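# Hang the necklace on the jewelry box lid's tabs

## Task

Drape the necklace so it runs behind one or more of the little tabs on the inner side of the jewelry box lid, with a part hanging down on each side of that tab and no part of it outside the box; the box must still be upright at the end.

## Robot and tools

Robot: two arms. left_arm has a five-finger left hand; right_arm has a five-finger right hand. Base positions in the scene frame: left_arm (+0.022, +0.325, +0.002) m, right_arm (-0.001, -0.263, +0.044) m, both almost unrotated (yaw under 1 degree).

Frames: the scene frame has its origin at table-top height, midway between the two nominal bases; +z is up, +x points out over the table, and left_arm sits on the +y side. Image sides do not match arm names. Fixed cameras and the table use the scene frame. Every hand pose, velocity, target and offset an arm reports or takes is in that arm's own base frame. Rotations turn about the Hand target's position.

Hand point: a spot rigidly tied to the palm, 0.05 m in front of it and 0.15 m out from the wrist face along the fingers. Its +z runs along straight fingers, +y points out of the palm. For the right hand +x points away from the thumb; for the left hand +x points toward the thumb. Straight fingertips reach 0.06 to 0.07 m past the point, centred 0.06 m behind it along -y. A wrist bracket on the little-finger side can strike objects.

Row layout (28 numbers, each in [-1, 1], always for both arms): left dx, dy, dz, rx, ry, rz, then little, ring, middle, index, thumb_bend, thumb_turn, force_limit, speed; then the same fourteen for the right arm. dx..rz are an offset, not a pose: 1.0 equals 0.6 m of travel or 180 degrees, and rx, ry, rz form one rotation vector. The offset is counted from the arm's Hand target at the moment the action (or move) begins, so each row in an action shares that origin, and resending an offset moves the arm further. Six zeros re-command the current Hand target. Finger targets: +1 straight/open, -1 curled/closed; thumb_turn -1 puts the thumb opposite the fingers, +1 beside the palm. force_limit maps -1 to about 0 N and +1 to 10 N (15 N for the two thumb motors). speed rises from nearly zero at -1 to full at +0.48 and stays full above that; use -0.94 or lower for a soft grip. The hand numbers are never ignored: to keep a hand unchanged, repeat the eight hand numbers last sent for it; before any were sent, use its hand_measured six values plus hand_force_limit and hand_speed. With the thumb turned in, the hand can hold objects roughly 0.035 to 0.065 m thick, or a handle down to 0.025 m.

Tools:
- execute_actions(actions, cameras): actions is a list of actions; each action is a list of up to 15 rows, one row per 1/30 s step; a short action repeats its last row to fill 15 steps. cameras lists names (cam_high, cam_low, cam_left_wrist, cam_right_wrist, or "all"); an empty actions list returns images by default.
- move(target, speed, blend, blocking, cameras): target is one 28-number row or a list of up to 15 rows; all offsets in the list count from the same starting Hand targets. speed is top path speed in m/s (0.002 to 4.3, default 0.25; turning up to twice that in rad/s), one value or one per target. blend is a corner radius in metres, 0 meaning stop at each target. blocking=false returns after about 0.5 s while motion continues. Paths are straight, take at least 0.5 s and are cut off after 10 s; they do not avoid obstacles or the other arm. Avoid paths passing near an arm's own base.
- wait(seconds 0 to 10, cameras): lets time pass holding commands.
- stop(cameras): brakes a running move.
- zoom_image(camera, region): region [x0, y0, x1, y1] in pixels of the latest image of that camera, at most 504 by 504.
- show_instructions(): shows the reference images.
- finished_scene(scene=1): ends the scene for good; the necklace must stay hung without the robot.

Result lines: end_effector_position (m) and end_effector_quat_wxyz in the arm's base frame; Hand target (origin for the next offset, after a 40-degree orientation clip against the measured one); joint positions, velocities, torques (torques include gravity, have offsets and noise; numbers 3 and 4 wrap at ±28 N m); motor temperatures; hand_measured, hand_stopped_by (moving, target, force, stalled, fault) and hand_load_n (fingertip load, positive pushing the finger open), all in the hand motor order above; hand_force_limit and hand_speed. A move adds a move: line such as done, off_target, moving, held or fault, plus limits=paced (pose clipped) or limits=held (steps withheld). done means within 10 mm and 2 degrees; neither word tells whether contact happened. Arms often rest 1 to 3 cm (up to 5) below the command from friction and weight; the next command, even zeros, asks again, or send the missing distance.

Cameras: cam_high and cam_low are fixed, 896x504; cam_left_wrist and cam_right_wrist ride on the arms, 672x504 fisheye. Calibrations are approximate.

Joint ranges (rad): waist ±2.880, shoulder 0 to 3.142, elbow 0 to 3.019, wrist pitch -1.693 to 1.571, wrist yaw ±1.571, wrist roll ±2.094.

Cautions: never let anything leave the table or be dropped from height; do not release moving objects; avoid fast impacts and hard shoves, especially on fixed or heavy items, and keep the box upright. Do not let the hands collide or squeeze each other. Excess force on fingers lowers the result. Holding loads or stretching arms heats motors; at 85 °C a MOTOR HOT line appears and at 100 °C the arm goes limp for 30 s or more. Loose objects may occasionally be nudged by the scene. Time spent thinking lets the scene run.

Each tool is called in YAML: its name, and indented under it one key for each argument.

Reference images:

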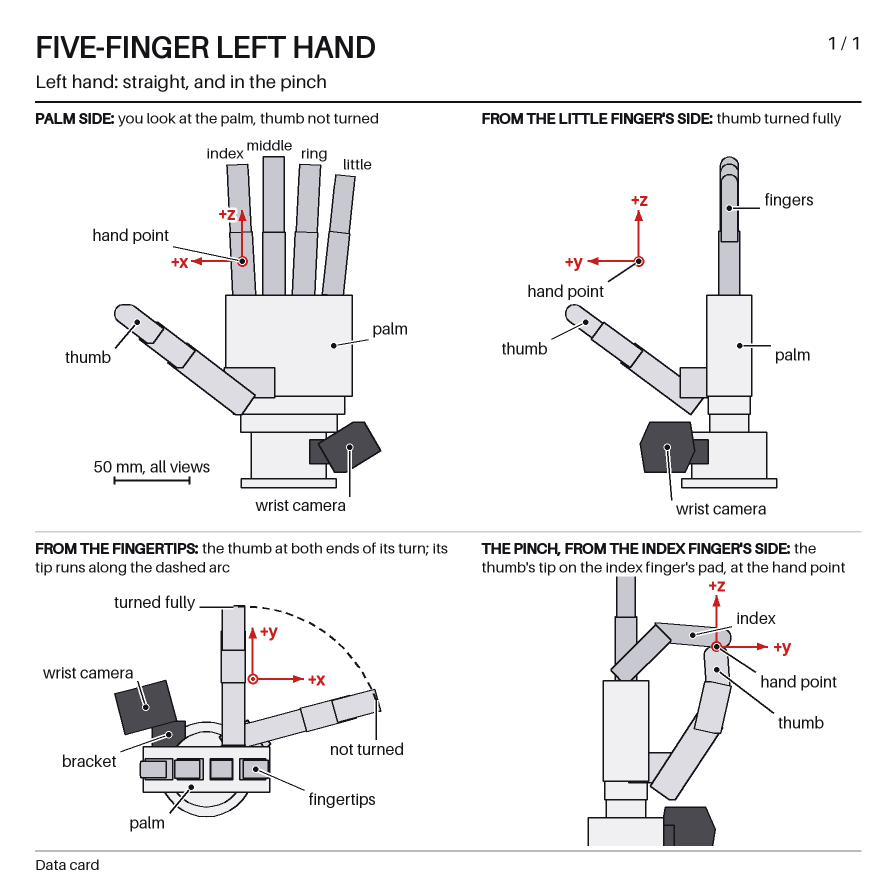

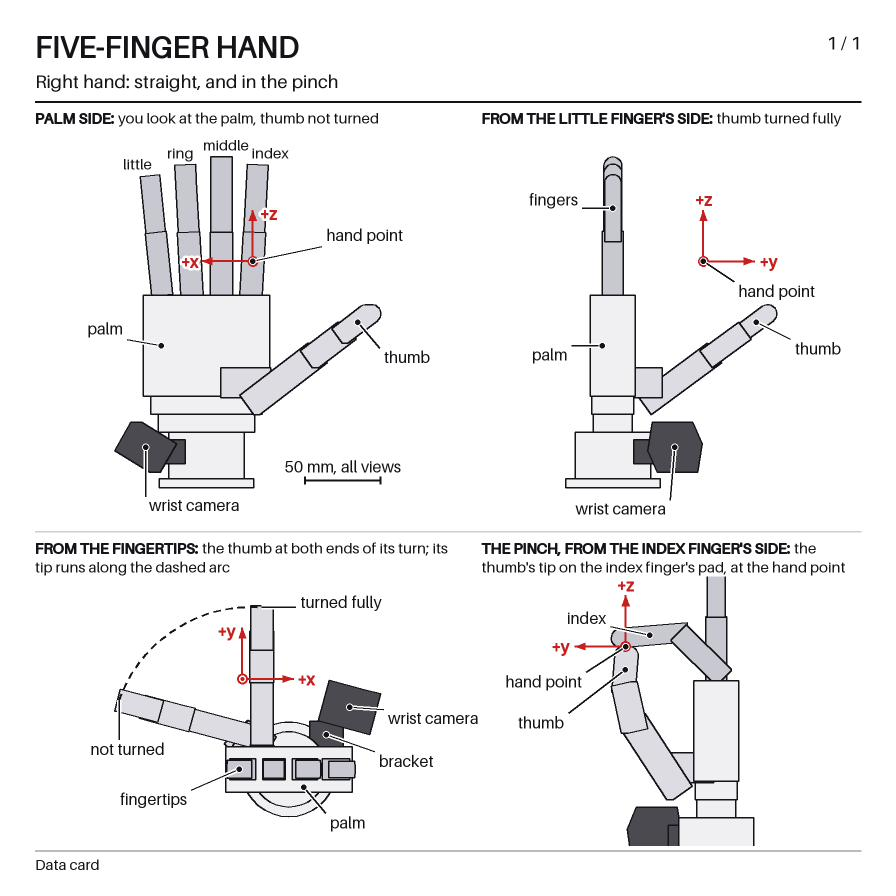

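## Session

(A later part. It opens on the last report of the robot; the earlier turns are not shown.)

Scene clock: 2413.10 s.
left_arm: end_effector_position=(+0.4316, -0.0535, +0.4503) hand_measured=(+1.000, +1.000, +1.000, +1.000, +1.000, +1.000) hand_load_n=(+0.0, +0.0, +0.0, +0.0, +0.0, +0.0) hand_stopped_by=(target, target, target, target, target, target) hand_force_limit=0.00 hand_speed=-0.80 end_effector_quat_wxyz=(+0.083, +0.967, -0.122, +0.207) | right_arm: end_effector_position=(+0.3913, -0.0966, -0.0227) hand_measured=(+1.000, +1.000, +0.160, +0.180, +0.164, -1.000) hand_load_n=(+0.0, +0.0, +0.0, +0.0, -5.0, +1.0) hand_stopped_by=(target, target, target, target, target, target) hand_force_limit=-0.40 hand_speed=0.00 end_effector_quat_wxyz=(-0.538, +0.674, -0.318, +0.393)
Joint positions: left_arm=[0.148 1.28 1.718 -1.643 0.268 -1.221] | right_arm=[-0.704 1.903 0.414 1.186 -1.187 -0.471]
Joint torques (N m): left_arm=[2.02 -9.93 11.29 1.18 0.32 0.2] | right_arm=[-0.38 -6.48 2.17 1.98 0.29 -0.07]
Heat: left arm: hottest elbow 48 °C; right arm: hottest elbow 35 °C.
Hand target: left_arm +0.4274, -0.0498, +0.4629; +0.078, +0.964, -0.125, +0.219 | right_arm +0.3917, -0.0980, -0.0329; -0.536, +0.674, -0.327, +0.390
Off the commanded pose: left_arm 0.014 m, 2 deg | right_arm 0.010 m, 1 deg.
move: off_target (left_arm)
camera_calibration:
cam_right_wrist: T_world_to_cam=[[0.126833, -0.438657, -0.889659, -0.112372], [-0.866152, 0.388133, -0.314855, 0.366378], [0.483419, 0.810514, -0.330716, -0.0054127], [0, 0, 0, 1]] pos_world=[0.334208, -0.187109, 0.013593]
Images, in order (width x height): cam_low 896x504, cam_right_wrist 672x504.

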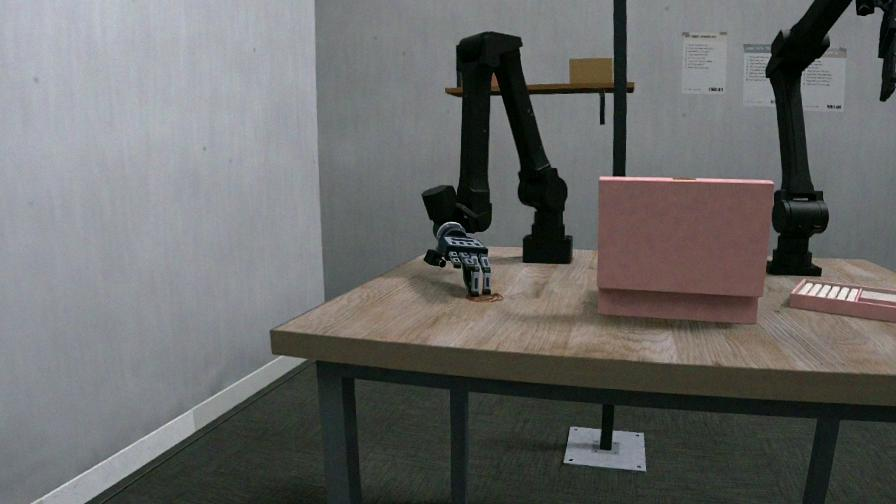

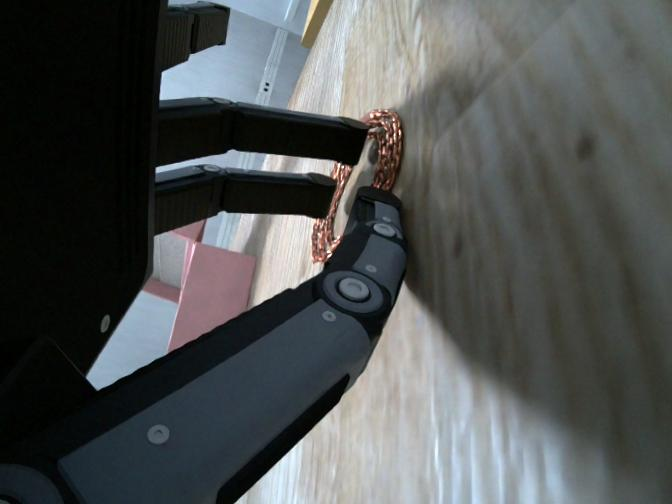

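move:
  target: [0, 0, 0, 0, 0, 0, 1, 1, 1, 1, 1, 1, 0, -0.8, 0, 0, -0.01, 0, 0, 0, 1, 1, -0.6, -0.6, 0.165, -1, -0.1, -0.85]
  speed: 0.06
  cameras: ["cam_right_wrist", "cam_low"]

zoom_image:
  camera: "cam_right_wrist"
  region: [310, 80, 480, 310]

zoom_image:
  camera: "cam_low"
  region: [460, 260, 520, 320]

Scene clock: 2423.37 s.
left_arm: end_effector_position=(+0.4316, -0.0535, +0.4503) hand_measured=(+1.000, +1.000, +1.000, +1.000, +1.000, +1.000) hand_load_n=(+0.0, +0.0, +0.0, +0.0, -0.5, +0.0) hand_stopped_by=(target, target, target, target, target, target) hand_force_limit=0.00 hand_speed=-0.80 end_effector_quat_wxyz=(+0.083, +0.967, -0.122, +0.207) | right_arm: end_effector_position=(+0.3948, -0.0988, -0.0222) hand_measured=(+1.000, +1.000, +0.024, -0.166, +0.166, -1.000) hand_load_n=(-0.5, +0.0, +0.0, +3.5, +0.0, +0.0) hand_stopped_by=(target, target, force, force, target, target) hand_force_limit=-0.10 hand_speed=-0.85 end_effector_quat_wxyz=(-0.537, +0.675, -0.307, +0.402)
Joint positions: left_arm=[0.148 1.28 1.718 -1.643 0.268 -1.221] | right_arm=[-0.703 1.919 0.421 1.225 -1.191 -0.47]
Joint torques (N m): left_arm=[2.02 -9.93 11.29 1.18 0.32 0.2] | right_arm=[-0.09 -6.12 1.8 1.35 0.53 -0.08]
Heat: left arm: hottest elbow 48 °C; right arm: hottest elbow 35 °C.
Hand target: left_arm +0.4274, -0.0498, +0.4629; +0.078, +0.964, -0.125, +0.219 | right_arm +0.3918, -0.0981, -0.0388; -0.536, +0.674, -0.327, +0.391
Off the commanded pose: left_arm 0.014 m, 2 deg | right_arm 0.017 m, 3 deg.
move: off_target (left_arm, right_arm)
camera_calibration:
cam_right_wrist: T_world_to_cam=[[0.149181, -0.453408, -0.87873, -0.123411], [-0.86038, 0.378458, -0.341343, 0.36668], [0.48733, 0.806964, -0.333644, -0.00721395], [0, 0, 0, 1]] pos_world=[0.337411, -0.188907, 0.0143121]
Images, in order (width x height): cam_low 896x504, cam_right_wrist 672x504.

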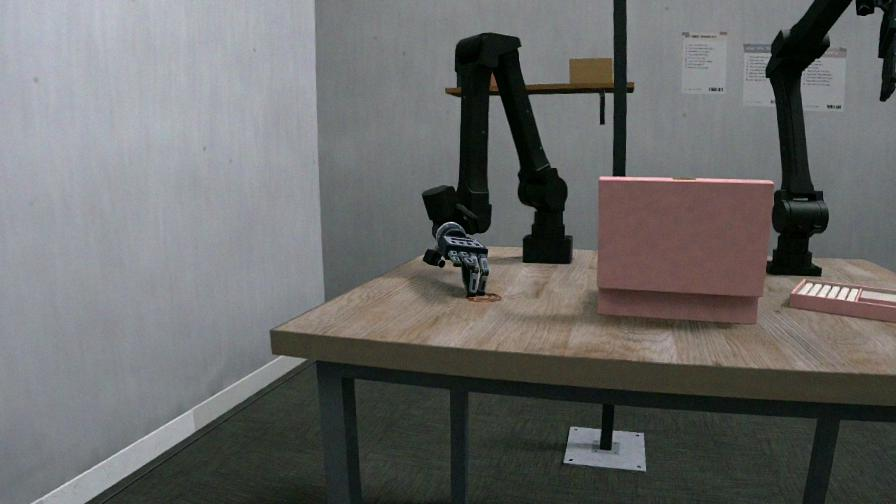

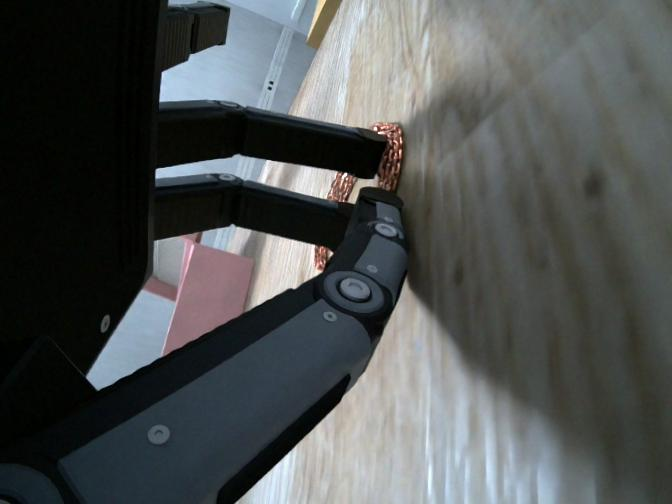

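Scaled by 2.191 from the camera's 672x504 image, which has a finer 960x720 frame.

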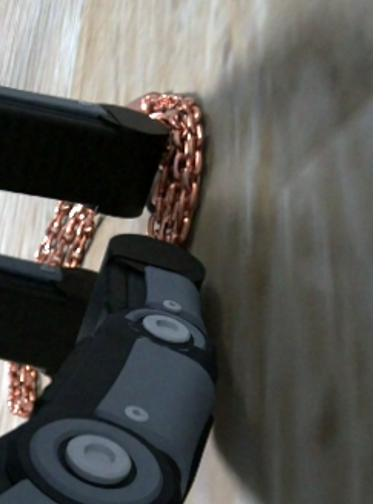

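Scaled by 8.400 from the camera's 896x504 image, which has a finer 1280x720 frame.

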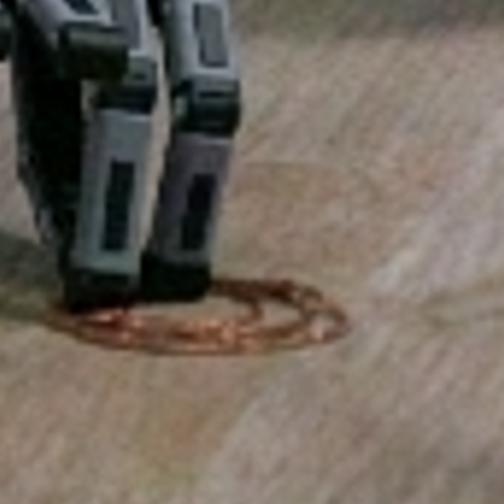

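move:
  target: [0, 0, 0, 0, 0, 0, 1, 1, 1, 1, 1, 1, 0, -0.8, 0, 0, 0.008, 0, 0, 0, 1, 1, -0.62, -0.62, 0.165, -1, 0.1, -0.85]
  speed: 0.06
  cameras: ["cam_right_wrist", "cam_low"]

zoom_image:
  camera: "cam_right_wrist"
  region: [310, 80, 480, 310]

zoom_image:
  camera: "cam_low"
  region: [460, 260, 520, 320]

Scene clock: 2434.23 s.
left_arm: end_effector_position=(+0.4316, -0.0535, +0.4503) hand_measured=(+1.000, +1.000, +1.000, +1.000, +1.000, +1.000) hand_load_n=(+0.0, +0.0, +0.0, +0.0, -0.5, +0.0) hand_stopped_by=(target, target, target, target, target, target) hand_force_limit=0.00 hand_speed=-0.80 end_effector_quat_wxyz=(+0.083, +0.967, -0.122, +0.207) | right_arm: end_effector_position=(+0.3985, -0.1007, -0.0199) hand_measured=(+1.000, +1.000, -0.252, -0.274, +0.166, -1.000) hand_load_n=(+0.0, +0.0, +9.0, +7.5, +2.0, -0.5) hand_stopped_by=(target, target, force, force, target, target) hand_force_limit=0.10 hand_speed=-0.85 end_effector_quat_wxyz=(-0.536, +0.676, -0.303, +0.406)
Joint positions: left_arm=[0.148 1.28 1.718 -1.643 0.268 -1.221] | right_arm=[-0.701 1.916 0.429 1.226 -1.191 -0.47]
Joint torques (N m): left_arm=[2.08 -9.93 11.28 1.17 0.32 0.2] | right_arm=[-0.67 -7.41 0.98 0.61 0.5 -0.04]
Heat: left arm: hottest elbow 48 °C; right arm: hottest elbow 35 °C.
Hand target: left_arm +0.4274, -0.0498, +0.4629; +0.078, +0.964, -0.125, +0.219 | right_arm +0.3917, -0.0980, -0.0341; -0.536, +0.674, -0.327, +0.390
Off the commanded pose: left_arm 0.014 m, 2 deg | right_arm 0.016 m, 3 deg.
move: off_target (left_arm, right_arm)
camera_calibration:
cam_right_wrist: T_world_to_cam=[[0.158074, -0.459776, -0.873852, -0.126828], [-0.858168, 0.373782, -0.351902, 0.369722], [0.488427, 0.805539, -0.33548, -0.0073274], [0, 0, 0, 1]] pos_world=[0.340911, -0.190606, 0.0168187]
Images, in order (width x height): cam_low 896x504, cam_right_wrist 672x504.

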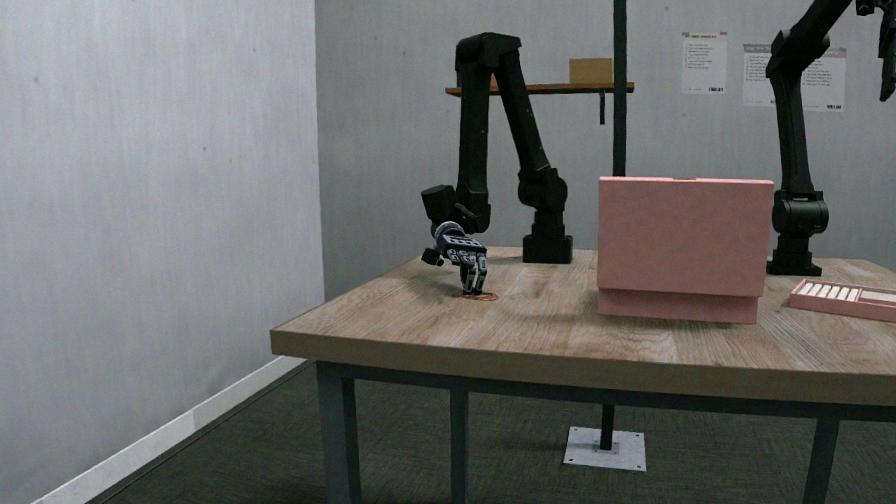

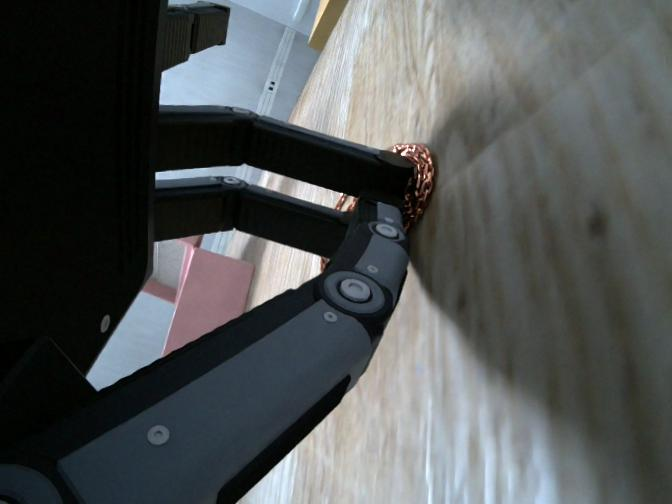

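Scaled by 2.191 from the camera's 672x504 image, which has a finer 960x720 frame.

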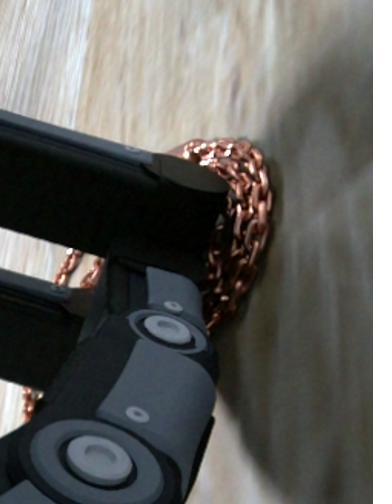

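Scaled by 8.400 from the camera's 896x504 image, which has a finer 1280x720 frame.

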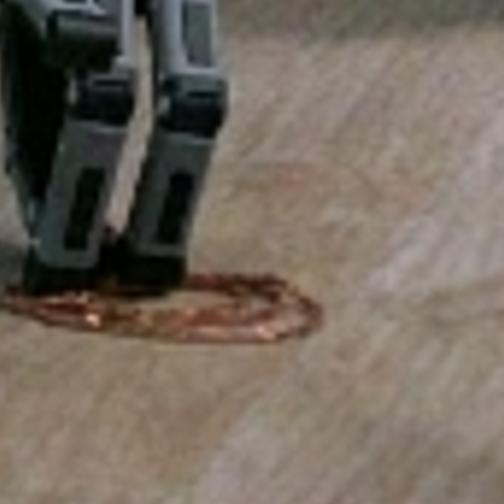

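move:
  target: [0, 0, 0, 0, 0, 0, 1, 1, 1, 1, 1, 1, 0, -0.8, 0.006, 0, 0.1, 0, 0, 0, 1, 1, -0.62, -0.62, 0.165, -1, 0.1, -0.85]
  speed: 0.06
  cameras: ["cam_right_wrist", "cam_low"]

zoom_image:
  camera: "cam_low"
  region: [460, 240, 520, 320]

Scene clock: 2444.10 s.
left_arm: end_effector_position=(+0.4316, -0.0535, +0.4503) hand_measured=(+1.000, +1.000, +1.000, +1.000, +1.000, +1.000) hand_load_n=(+0.0, +0.0, +0.0, +0.0, +0.0, +0.0) hand_stopped_by=(target, target, target, target, target, target) hand_force_limit=0.00 hand_speed=-0.80 end_effector_quat_wxyz=(+0.083, +0.967, -0.122, +0.207) | right_arm: end_effector_position=(+0.3960, -0.1005, +0.0257) hand_measured=(+1.000, +1.000, -0.252, -0.274, +0.166, -1.000) hand_load_n=(-0.5, +0.0, +8.0, +7.0, +2.5, -0.5) hand_stopped_by=(target, target, force, force, target, target) hand_force_limit=0.10 hand_speed=-0.85 end_effector_quat_wxyz=(-0.535, +0.673, -0.324, +0.394)
Joint positions: left_arm=[0.148 1.28 1.718 -1.643 0.268 -1.221] | right_arm=[-0.701 1.68 0.414 0.961 -1.17 -0.468]
Joint torques (N m): left_arm=[2.02 -9.93 11.29 1.18 0.32 0.2] | right_arm=[0.5 -9 3.48 1.18 -0.12 0.02]
Heat: left arm: hottest elbow 48 °C; right arm: hottest elbow 35 °C.
Hand target: left_arm +0.4274, -0.0498, +0.4629; +0.078, +0.964, -0.125, +0.219 | right_arm +0.3953, -0.0980, +0.0259; -0.536, +0.674, -0.327, +0.390
Off the commanded pose: left_arm 0.014 m, 2 deg | right_arm 0.003 m, 1 deg.
move: off_target (left_arm)
camera_calibration:
cam_right_wrist: T_world_to_cam=[[0.115619, -0.439833, -0.890606, -0.0672911], [-0.863192, 0.399135, -0.309176, 0.387043], [0.491458, 0.804511, -0.333513, 0.00764259], [0, 0, 0, 1]] pos_world=[0.338117, -0.190228, 0.0622837]
Images, in order (width x height): cam_low 896x504, cam_right_wrist 672x504.

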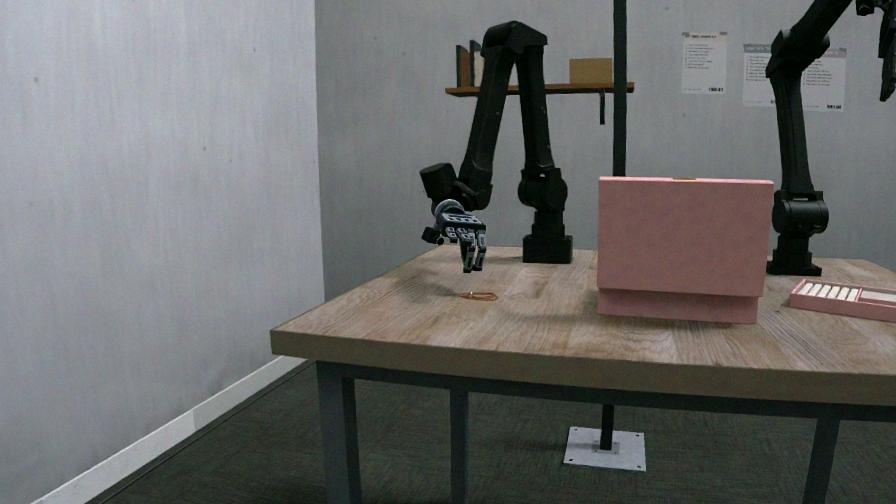

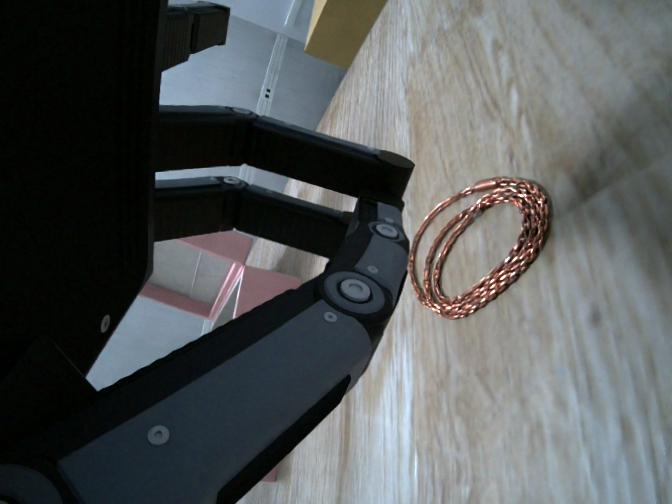

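Scaled by 6.300 from the camera's 896x504 image, which has a finer 1280x720 frame.

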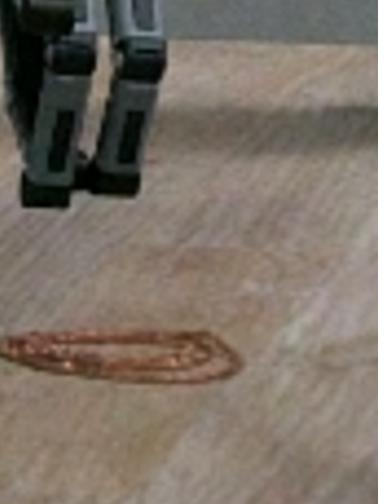

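zoom_image:
  camera: "cam_right_wrist"
  region: [390, 160, 570, 335]

Scaled by 2.800 from the camera's 672x504 image, which has a finer 960x720 frame.

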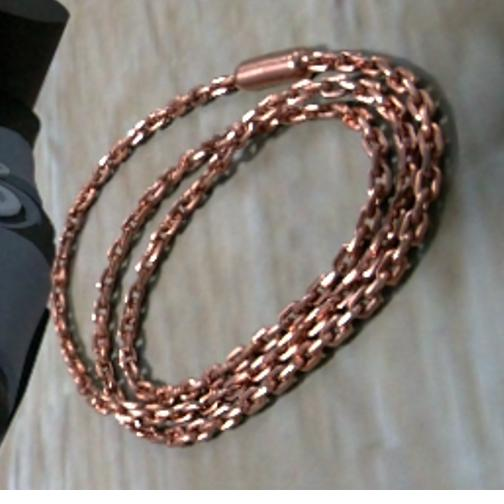

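move:
  target: [0, 0, 0, 0, 0, 0, 1, 1, 1, 1, 1, 1, 0, -0.8, -0.0272, 0.0033, 0.0, 0, 0, -0.058, 1, 1, 0.04, 0.04, 0.165, -1, -0.4, 0]
  speed: 0.08
  cameras: ["cam_right_wrist", "cam_low"]

zoom_image:
  camera: "cam_right_wrist"
  region: [390, 160, 570, 335]

Scene clock: 2519.47 s.
left_arm: end_effector_position=(+0.4316, -0.0535, +0.4503) hand_measured=(+1.000, +1.000, +1.000, +1.000, +1.000, +1.000) hand_load_n=(+0.0, +0.0, +0.0, +0.0, +0.0, +0.0) hand_stopped_by=(target, target, target, target, target, target) hand_force_limit=0.00 hand_speed=-0.80 end_effector_quat_wxyz=(+0.083, +0.967, -0.122, +0.207) | right_arm: end_effector_position=(+0.3780, -0.1006, +0.0223) hand_measured=(+1.000, +1.000, +0.040, +0.040, +0.166, -1.000) hand_load_n=(+0.0, +0.0, +0.0, +0.0, +0.0, +0.0) hand_stopped_by=(target, target, target, target, target, target) hand_force_limit=-0.40 hand_speed=0.00 end_effector_quat_wxyz=(-0.494, +0.642, -0.391, +0.436)
Joint positions: left_arm=[0.148 1.28 1.718 -1.643 0.268 -1.221] | right_arm=[-0.695 1.647 0.29 1.119 -0.983 -0.376]
Joint torques (N m): left_arm=[2.02 -9.99 11.29 1.18 0.32 0.21] | right_arm=[0.44 -7.65 2.52 2.58 -0.04 0.14]
Heat: left arm: hottest elbow 48 °C; right arm: hottest elbow 34 °C.
Hand target: left_arm +0.4274, -0.0498, +0.4629; +0.078, +0.964, -0.125, +0.219 | right_arm +0.3790, -0.0960, +0.0259; -0.498, +0.641, -0.386, +0.438
Off the commanded pose: left_arm 0.014 m, 2 deg | right_arm 0.006 m, 1 deg.
move: off_target (left_arm)
camera_calibration:
cam_right_wrist: T_world_to_cam=[[0.0172114, -0.448498, -0.893618, -0.0318714], [-0.779331, 0.553889, -0.293001, 0.354006], [0.626376, 0.701468, -0.339995, -0.0458355], [0, 0, 0, 1]] pos_world=[0.305147, -0.178222, 0.0596594]
Images, in order (width x height): cam_low 896x504, cam_right_wrist 672x504.

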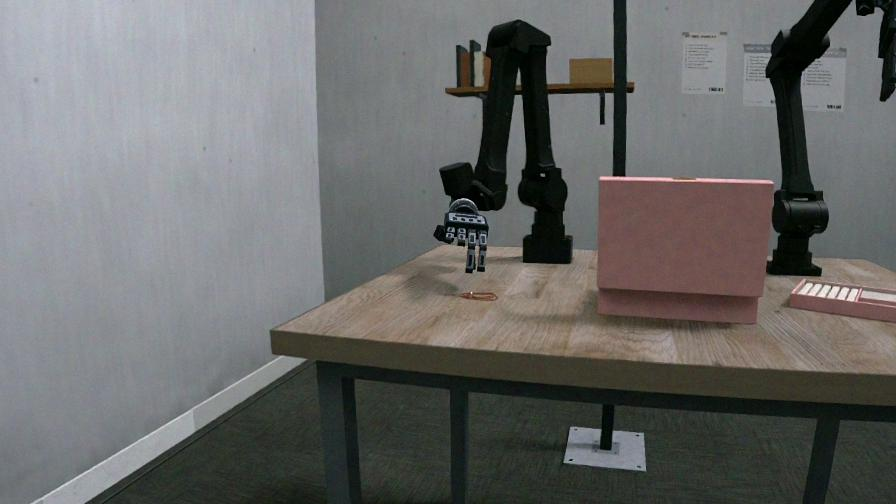

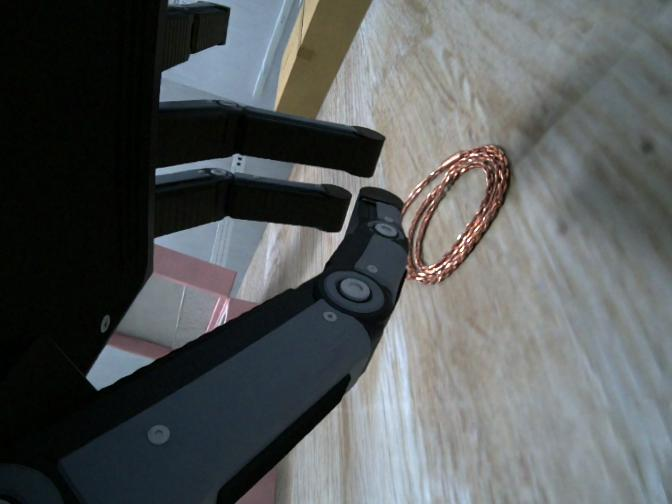

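Scaled by 2.800 from the camera's 672x504 image, which has a finer 960x720 frame.

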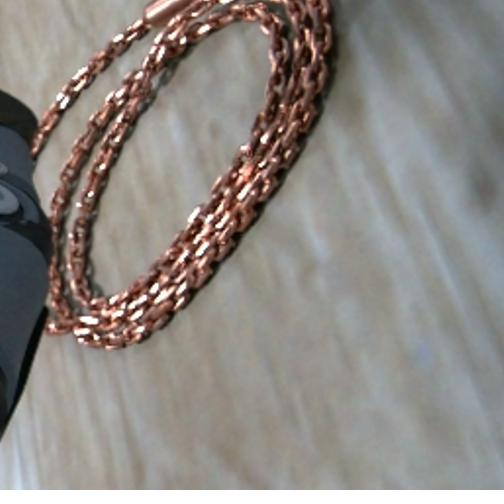

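move:
  target: [0, 0, 0, 0, 0, 0, 1, 1, 1, 1, 1, 1, 0, -0.8, 0.004, 0.0065, -0.0625, 0, 0, 0, 1, 1, 0.04, 0.04, 0.165, -1, -0.4, 0]
  speed: 0.08
  cameras: ["cam_right_wrist", "cam_low"]

zoom_image:
  camera: "cam_right_wrist"
  region: [310, 80, 480, 310]

zoom_image:
  camera: "cam_low"
  region: [450, 250, 510, 320]

Scene clock: 2549.87 s.
left_arm: end_effector_position=(+0.4316, -0.0535, +0.4503) hand_measured=(+1.000, +1.000, +1.000, +1.000, +1.000, +1.000) hand_load_n=(+0.0, +0.0, +0.0, +0.0, +0.0, +0.0) hand_stopped_by=(target, target, target, target, target, target) hand_force_limit=0.00 hand_speed=-0.80 end_effector_quat_wxyz=(+0.083, +0.967, -0.122, +0.207) | right_arm: end_effector_position=(+0.3792, -0.0955, -0.0103) hand_measured=(+1.000, +1.000, +0.040, +0.040, +0.166, -1.000) hand_load_n=(-0.5, +0.0, +0.0, +0.0, +0.0, +0.0) hand_stopped_by=(target, target, target, target, target, target) hand_force_limit=-0.40 hand_speed=0.00 end_effector_quat_wxyz=(-0.494, +0.642, -0.387, +0.440)
Joint positions: left_arm=[0.148 1.28 1.718 -1.643 0.268 -1.221] | right_arm=[-0.678 1.844 0.29 1.331 -0.966 -0.369]
Joint torques (N m): left_arm=[2.02 -9.99 11.26 1.17 0.32 0.2] | right_arm=[0.5 -6.53 1.47 2.54 -0.02 0.17]
Heat: left arm: hottest elbow 48 °C; right arm: hottest elbow 34 °C.
Hand target: left_arm +0.4274, -0.0498, +0.4629; +0.078, +0.964, -0.125, +0.219 | right_arm +0.3814, -0.0922, -0.0116; -0.498, +0.641, -0.387, +0.438
Off the commanded pose: left_arm 0.014 m, 2 deg | right_arm 0.004 m, 1 deg.
move: off_target (left_arm)
camera_calibration:
cam_right_wrist: T_world_to_cam=[[0.0246444, -0.454934, -0.890184, -0.0621129], [-0.776817, 0.551769, -0.303491, 0.341296], [0.629244, 0.698989, -0.339803, -0.0624465], [0, 0, 0, 1]] pos_world=[0.30595, -0.172925, 0.027069]
Images, in order (width x height): cam_low 896x504, cam_right_wrist 672x504.

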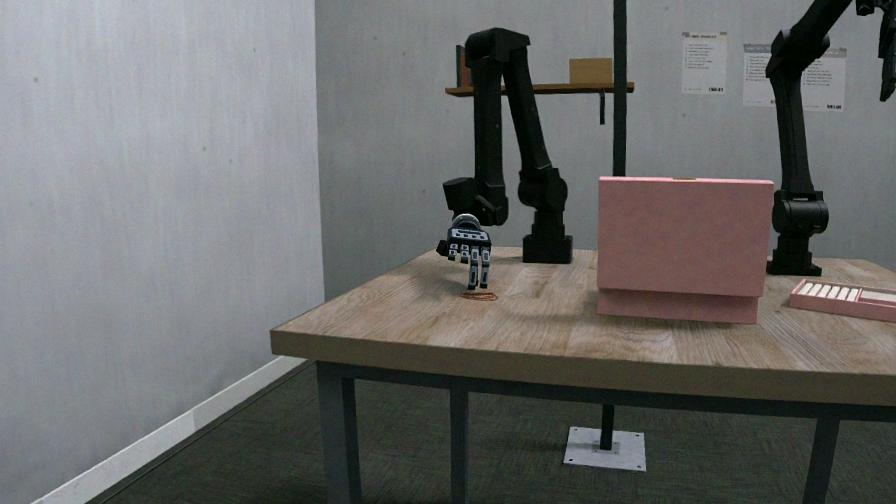

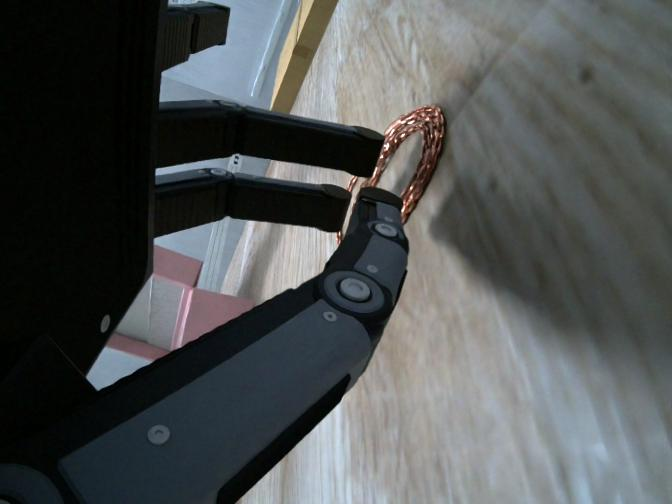

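Scaled by 2.191 from the camera's 672x504 image, which has a finer 960x720 frame.

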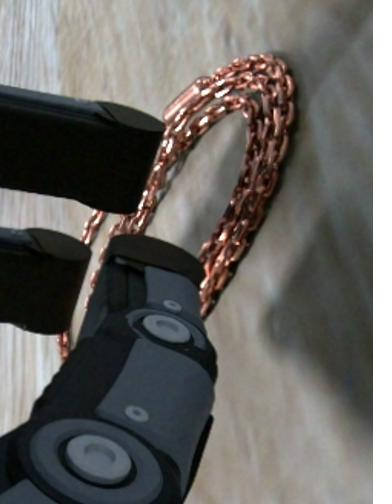

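Scaled by 7.200 from the camera's 896x504 image, which has a finer 1280x720 frame.

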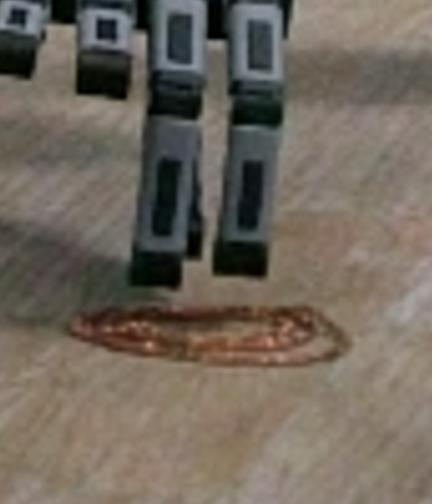

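zoom_image:
  camera: "cam_low"
  region: [456, 280, 502, 306]

Scaled by 10.957 from the camera's 896x504 image, which has a finer 1280x720 frame.

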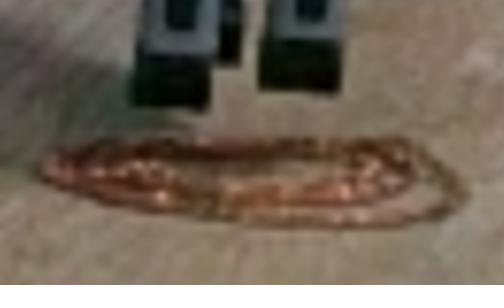

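move:
  target: [0, 0, 0, 0, 0, 0, 1, 1, 1, 1, 1, 1, 0, -0.8, 0.0117, 0, -0.018, 0, 0, 0, 1, 1, 0.04, 0.04, -0.05, -1, -0.4, 0]
  speed: 0.06
  cameras: ["cam_right_wrist", "cam_low"]

zoom_image:
  camera: "cam_right_wrist"
  region: [310, 80, 480, 310]

zoom_image:
  camera: "cam_low"
  region: [456, 280, 502, 306]

Scene clock: 2596.57 s.
left_arm: end_effector_position=(+0.4316, -0.0535, +0.4503) hand_measured=(+1.000, +1.000, +1.000, +1.000, +1.000, +1.000) hand_load_n=(+0.0, +0.0, +0.0, +0.0, -0.5, -0.5) hand_stopped_by=(target, target, target, target, target, target) hand_force_limit=0.00 hand_speed=-0.80 end_effector_quat_wxyz=(+0.083, +0.967, -0.122, +0.207) | right_arm: end_effector_position=(+0.3831, -0.0934, -0.0211) hand_measured=(+1.000, +1.000, +0.040, +0.040, -0.050, -1.000) hand_load_n=(+0.0, -0.5, -0.5, +0.0, +0.0, +0.0) hand_stopped_by=(target, target, target, target, target, target) hand_force_limit=-0.40 hand_speed=0.00 end_effector_quat_wxyz=(-0.495, +0.642, -0.389, +0.438)
Joint positions: left_arm=[0.148 1.28 1.718 -1.643 0.268 -1.221] | right_arm=[-0.663 1.904 0.303 1.379 -0.953 -0.361]
Joint torques (N m): left_arm=[2.08 -9.99 11.28 1.17 0.32 0.2] | right_arm=[0.62 -6.48 1.8 2.45 0.09 0.11]
Heat: left arm: hottest elbow 48 °C; right arm: hottest elbow 33 °C.
Hand target: left_arm +0.4274, -0.0498, +0.4629; +0.078, +0.964, -0.125, +0.219 | right_arm +0.3883, -0.0921, -0.0225; -0.498, +0.641, -0.387, +0.437
Off the commanded pose: left_arm 0.014 m, 2 deg | right_arm 0.006 m, 1 deg.
move: off_target (left_arm)
camera_calibration:
cam_right_wrist: T_world_to_cam=[[0.0212934, -0.450452, -0.892547, -0.0692109], [-0.778272, 0.552918, -0.297614, 0.340674], [0.627566, 0.700982, -0.338801, -0.0692153], [0, 0, 0, 1]] pos_world=[0.310048, -0.171022, 0.0161653]
Images, in order (width x height): cam_low 896x504, cam_right_wrist 672x504.

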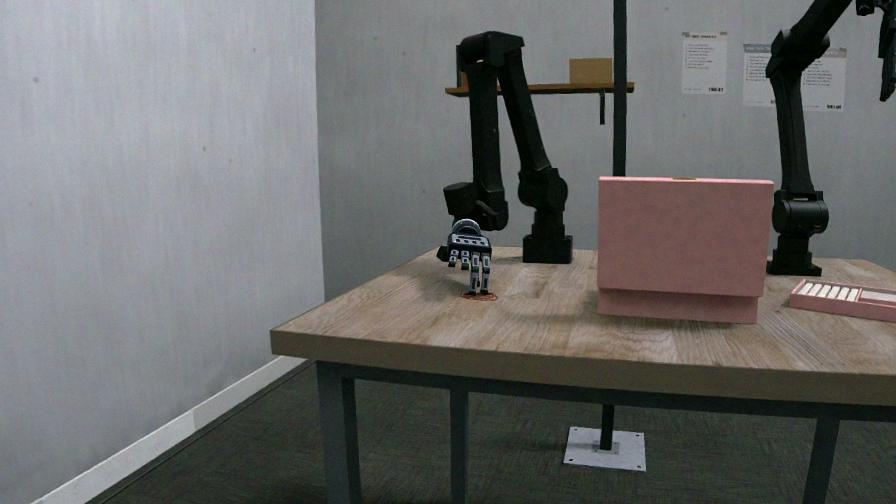

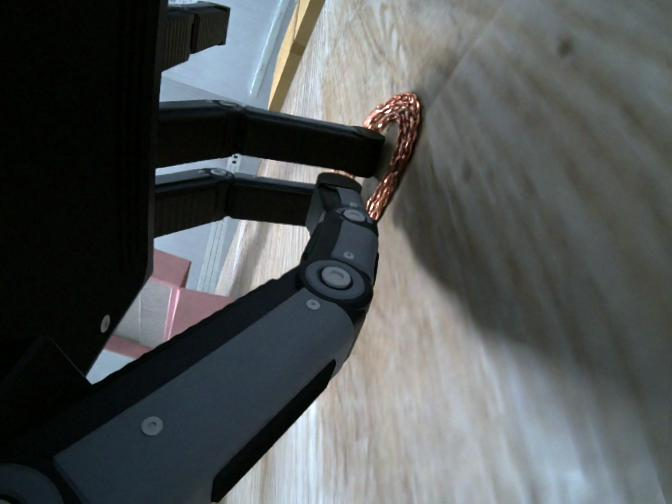

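Scaled by 2.191 from the camera's 672x504 image, which has a finer 960x720 frame.

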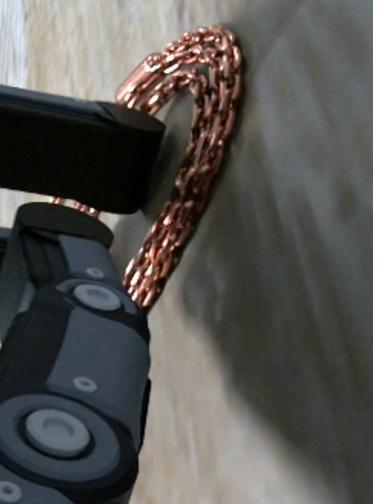

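Scaled by 10.957 from the camera's 896x504 image, which has a finer 1280x720 frame.

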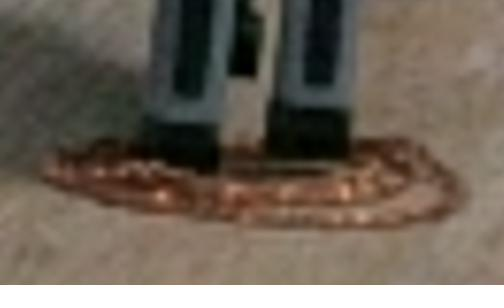

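move:
  target:
    - [0, 0, 0, 0, 0, 0, 1, 1, 1, 1, 1, 1, 0, -0.8, -0.001, -0.003, 0.02, 0, 0, 0, 1, 1, 0.04, 0.04, 0.165, -1, -0.4, 0.4]
    - [0, 0, 0, 0, 0, 0, 1, 1, 1, 1, 1, 1, 0, -0.8, -0.001, -0.003, -0.015, 0, 0, 0, 1, 1, 0.04, 0.04, 0.165, -1, -0.4, 0.4]
  speed: 0.06
  cameras: ["cam_right_wrist", "cam_low"]

zoom_image:
  camera: "cam_right_wrist"
  region: [310, 80, 480, 310]

zoom_image:
  camera: "cam_low"
  region: [456, 280, 502, 306]

Scene clock: 2614.30 s.
left_arm: end_effector_position=(+0.4316, -0.0535, +0.4503) hand_measured=(+1.000, +1.000, +1.000, +1.000, +1.000, +1.000) hand_load_n=(+0.0, +0.0, +0.0, +0.0, +0.0, +0.0) hand_stopped_by=(target, target, target, target, target, target) hand_force_limit=0.00 hand_speed=-0.80 end_effector_quat_wxyz=(+0.083, +0.967, -0.122, +0.207) | right_arm: end_effector_position=(+0.3852, -0.0936, -0.0223) hand_measured=(+1.000, +1.000, +0.040, +0.040, +0.166, -1.000) hand_load_n=(+0.0, +0.0, -1.0, +0.0, -2.5, +0.0) hand_stopped_by=(target, target, target, target, target, target) hand_force_limit=-0.40 hand_speed=0.40 end_effector_quat_wxyz=(-0.497, +0.642, -0.379, +0.444)
Joint positions: left_arm=[0.148 1.28 1.718 -1.643 0.268 -1.221] | right_arm=[-0.663 1.937 0.308 1.434 -0.961 -0.356]
Joint torques (N m): left_arm=[1.96 -9.93 11.29 1.17 0.32 0.2] | right_arm=[0.5 -5.71 1.72 1.84 0.18 0.04]
Heat: left arm: hottest elbow 48 °C; right arm: hottest elbow 33 °C.
Hand target: left_arm +0.4274, -0.0498, +0.4629; +0.078, +0.964, -0.125, +0.219 | right_arm +0.3878, -0.0940, -0.0314; -0.498, +0.641, -0.387, +0.438
Off the commanded pose: left_arm 0.014 m, 2 deg | right_arm 0.009 m, 1 deg.
move: off_target (left_arm)
camera_calibration:
cam_right_wrist: T_world_to_cam=[[0.043418, -0.459687, -0.887019, -0.0797001], [-0.775981, 0.543703, -0.31975, 0.339672], [0.62926, 0.702193, -0.333102, -0.0712122], [0, 0, 0, 1]] pos_world=[0.31185, -0.171313, 0.0141937]
Images, in order (width x height): cam_low 896x504, cam_right_wrist 672x504.

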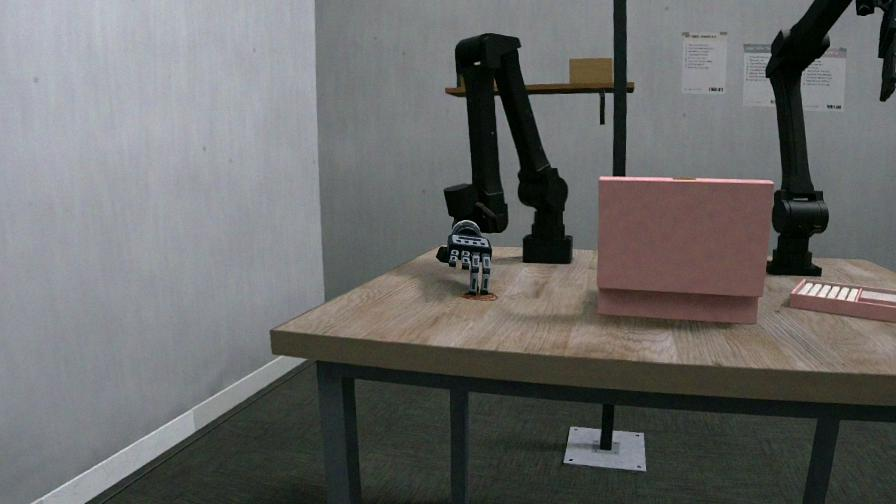

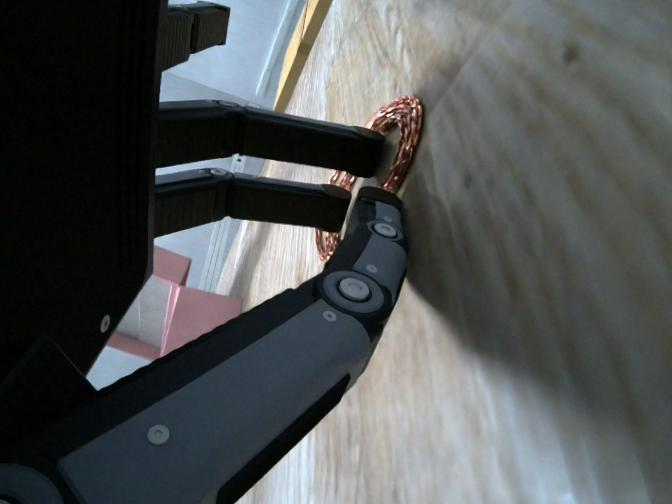

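Scaled by 2.191 from the camera's 672x504 image, which has a finer 960x720 frame.

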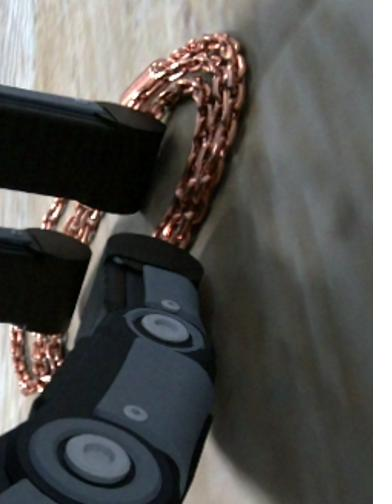

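Scaled by 10.957 from the camera's 896x504 image, which has a finer 1280x720 frame.

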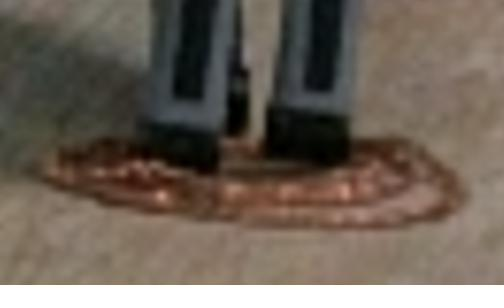

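move:
  target: [0, 0, 0, 0, 0, 0, 1, 1, 1, 1, 1, 1, 0, -0.8, 0, 0, -0.012, 0, 0, 0, 1, 1, -0.5, -0.5, 0.165, -1, 0.2, -0.85]
  speed: 0.06
  cameras: ["cam_right_wrist", "cam_low"]

zoom_image:
  camera: "cam_right_wrist"
  region: [310, 80, 480, 310]

zoom_image:
  camera: "cam_low"
  region: [456, 280, 502, 306]

Scene clock: 2628.97 s.
left_arm: end_effector_position=(+0.4316, -0.0535, +0.4503) hand_measured=(+1.000, +1.000, +1.000, +1.000, +1.000, +1.000) hand_load_n=(+0.0, +0.0, +0.0, +0.0, +0.0, +0.0) hand_stopped_by=(target, target, target, target, target, target) hand_force_limit=0.00 hand_speed=-0.80 end_effector_quat_wxyz=(+0.083, +0.967, -0.122, +0.207) | right_arm: end_effector_position=(+0.3949, -0.0942, -0.0212) hand_measured=(+1.000, +1.000, -0.248, -0.276, +0.166, -1.000) hand_load_n=(+0.0, +0.0, +7.0, +10.0, +0.0, +0.0) hand_stopped_by=(target, target, force, force, target, target) hand_force_limit=0.20 hand_speed=-0.85 end_effector_quat_wxyz=(-0.502, +0.642, -0.363, +0.452)
Joint positions: left_arm=[0.148 1.28 1.718 -1.643 0.268 -1.221] | right_arm=[-0.651 1.966 0.333 1.477 -0.969 -0.347]
Joint torques (N m): left_arm=[2.02 -9.99 11.25 1.18 0.32 0.2] | right_arm=[-0.62 -5.54 0.2 1.28 0.57 -0.05]
Heat: left arm: hottest elbow 48 °C; right arm: hottest elbow 33 °C.
Hand target: left_arm +0.4274, -0.0498, +0.4629; +0.078, +0.964, -0.125, +0.219 | right_arm +0.3878, -0.0940, -0.0386; -0.498, +0.641, -0.387, +0.438
Off the commanded pose: left_arm 0.014 m, 2 deg | right_arm 0.019 m, 3 deg.
move: off_target (left_arm, right_arm)
camera_calibration:
cam_right_wrist: T_world_to_cam=[[0.0781013, -0.47169, -0.878299, -0.0940651], [-0.775929, 0.524399, -0.350627, 0.345521], [0.625966, 0.708882, -0.325042, -0.0744465], [0, 0, 0, 1]] pos_world=[0.322048, -0.172787, 0.0143335]
Images, in order (width x height): cam_low 896x504, cam_right_wrist 672x504.

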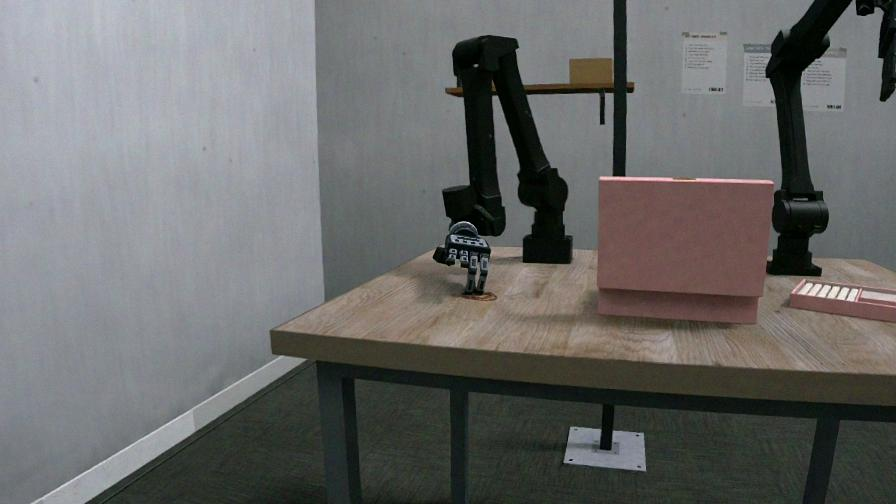

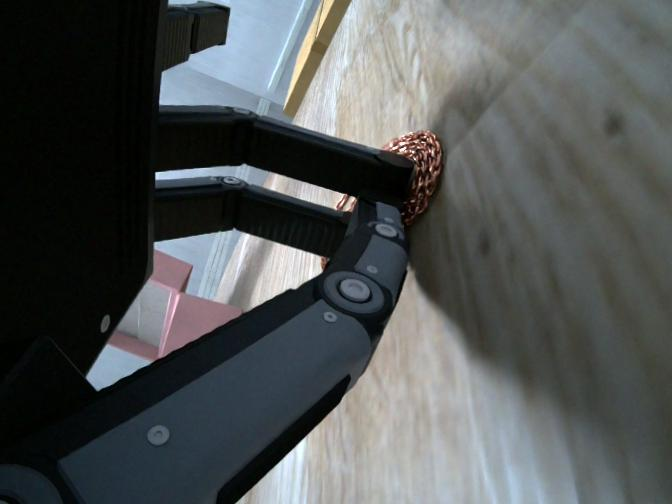

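Scaled by 2.191 from the camera's 672x504 image, which has a finer 960x720 frame.

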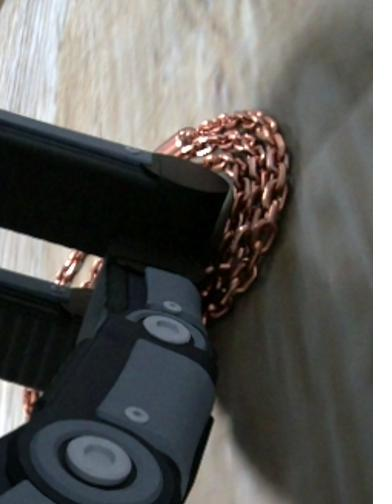

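Scaled by 10.957 from the camera's 896x504 image, which has a finer 1280x720 frame.

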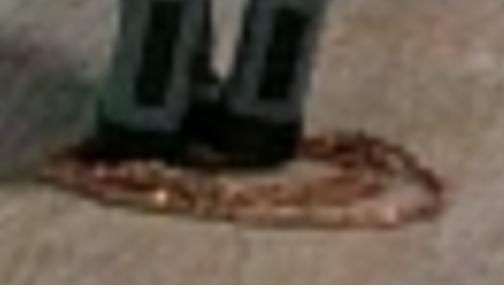

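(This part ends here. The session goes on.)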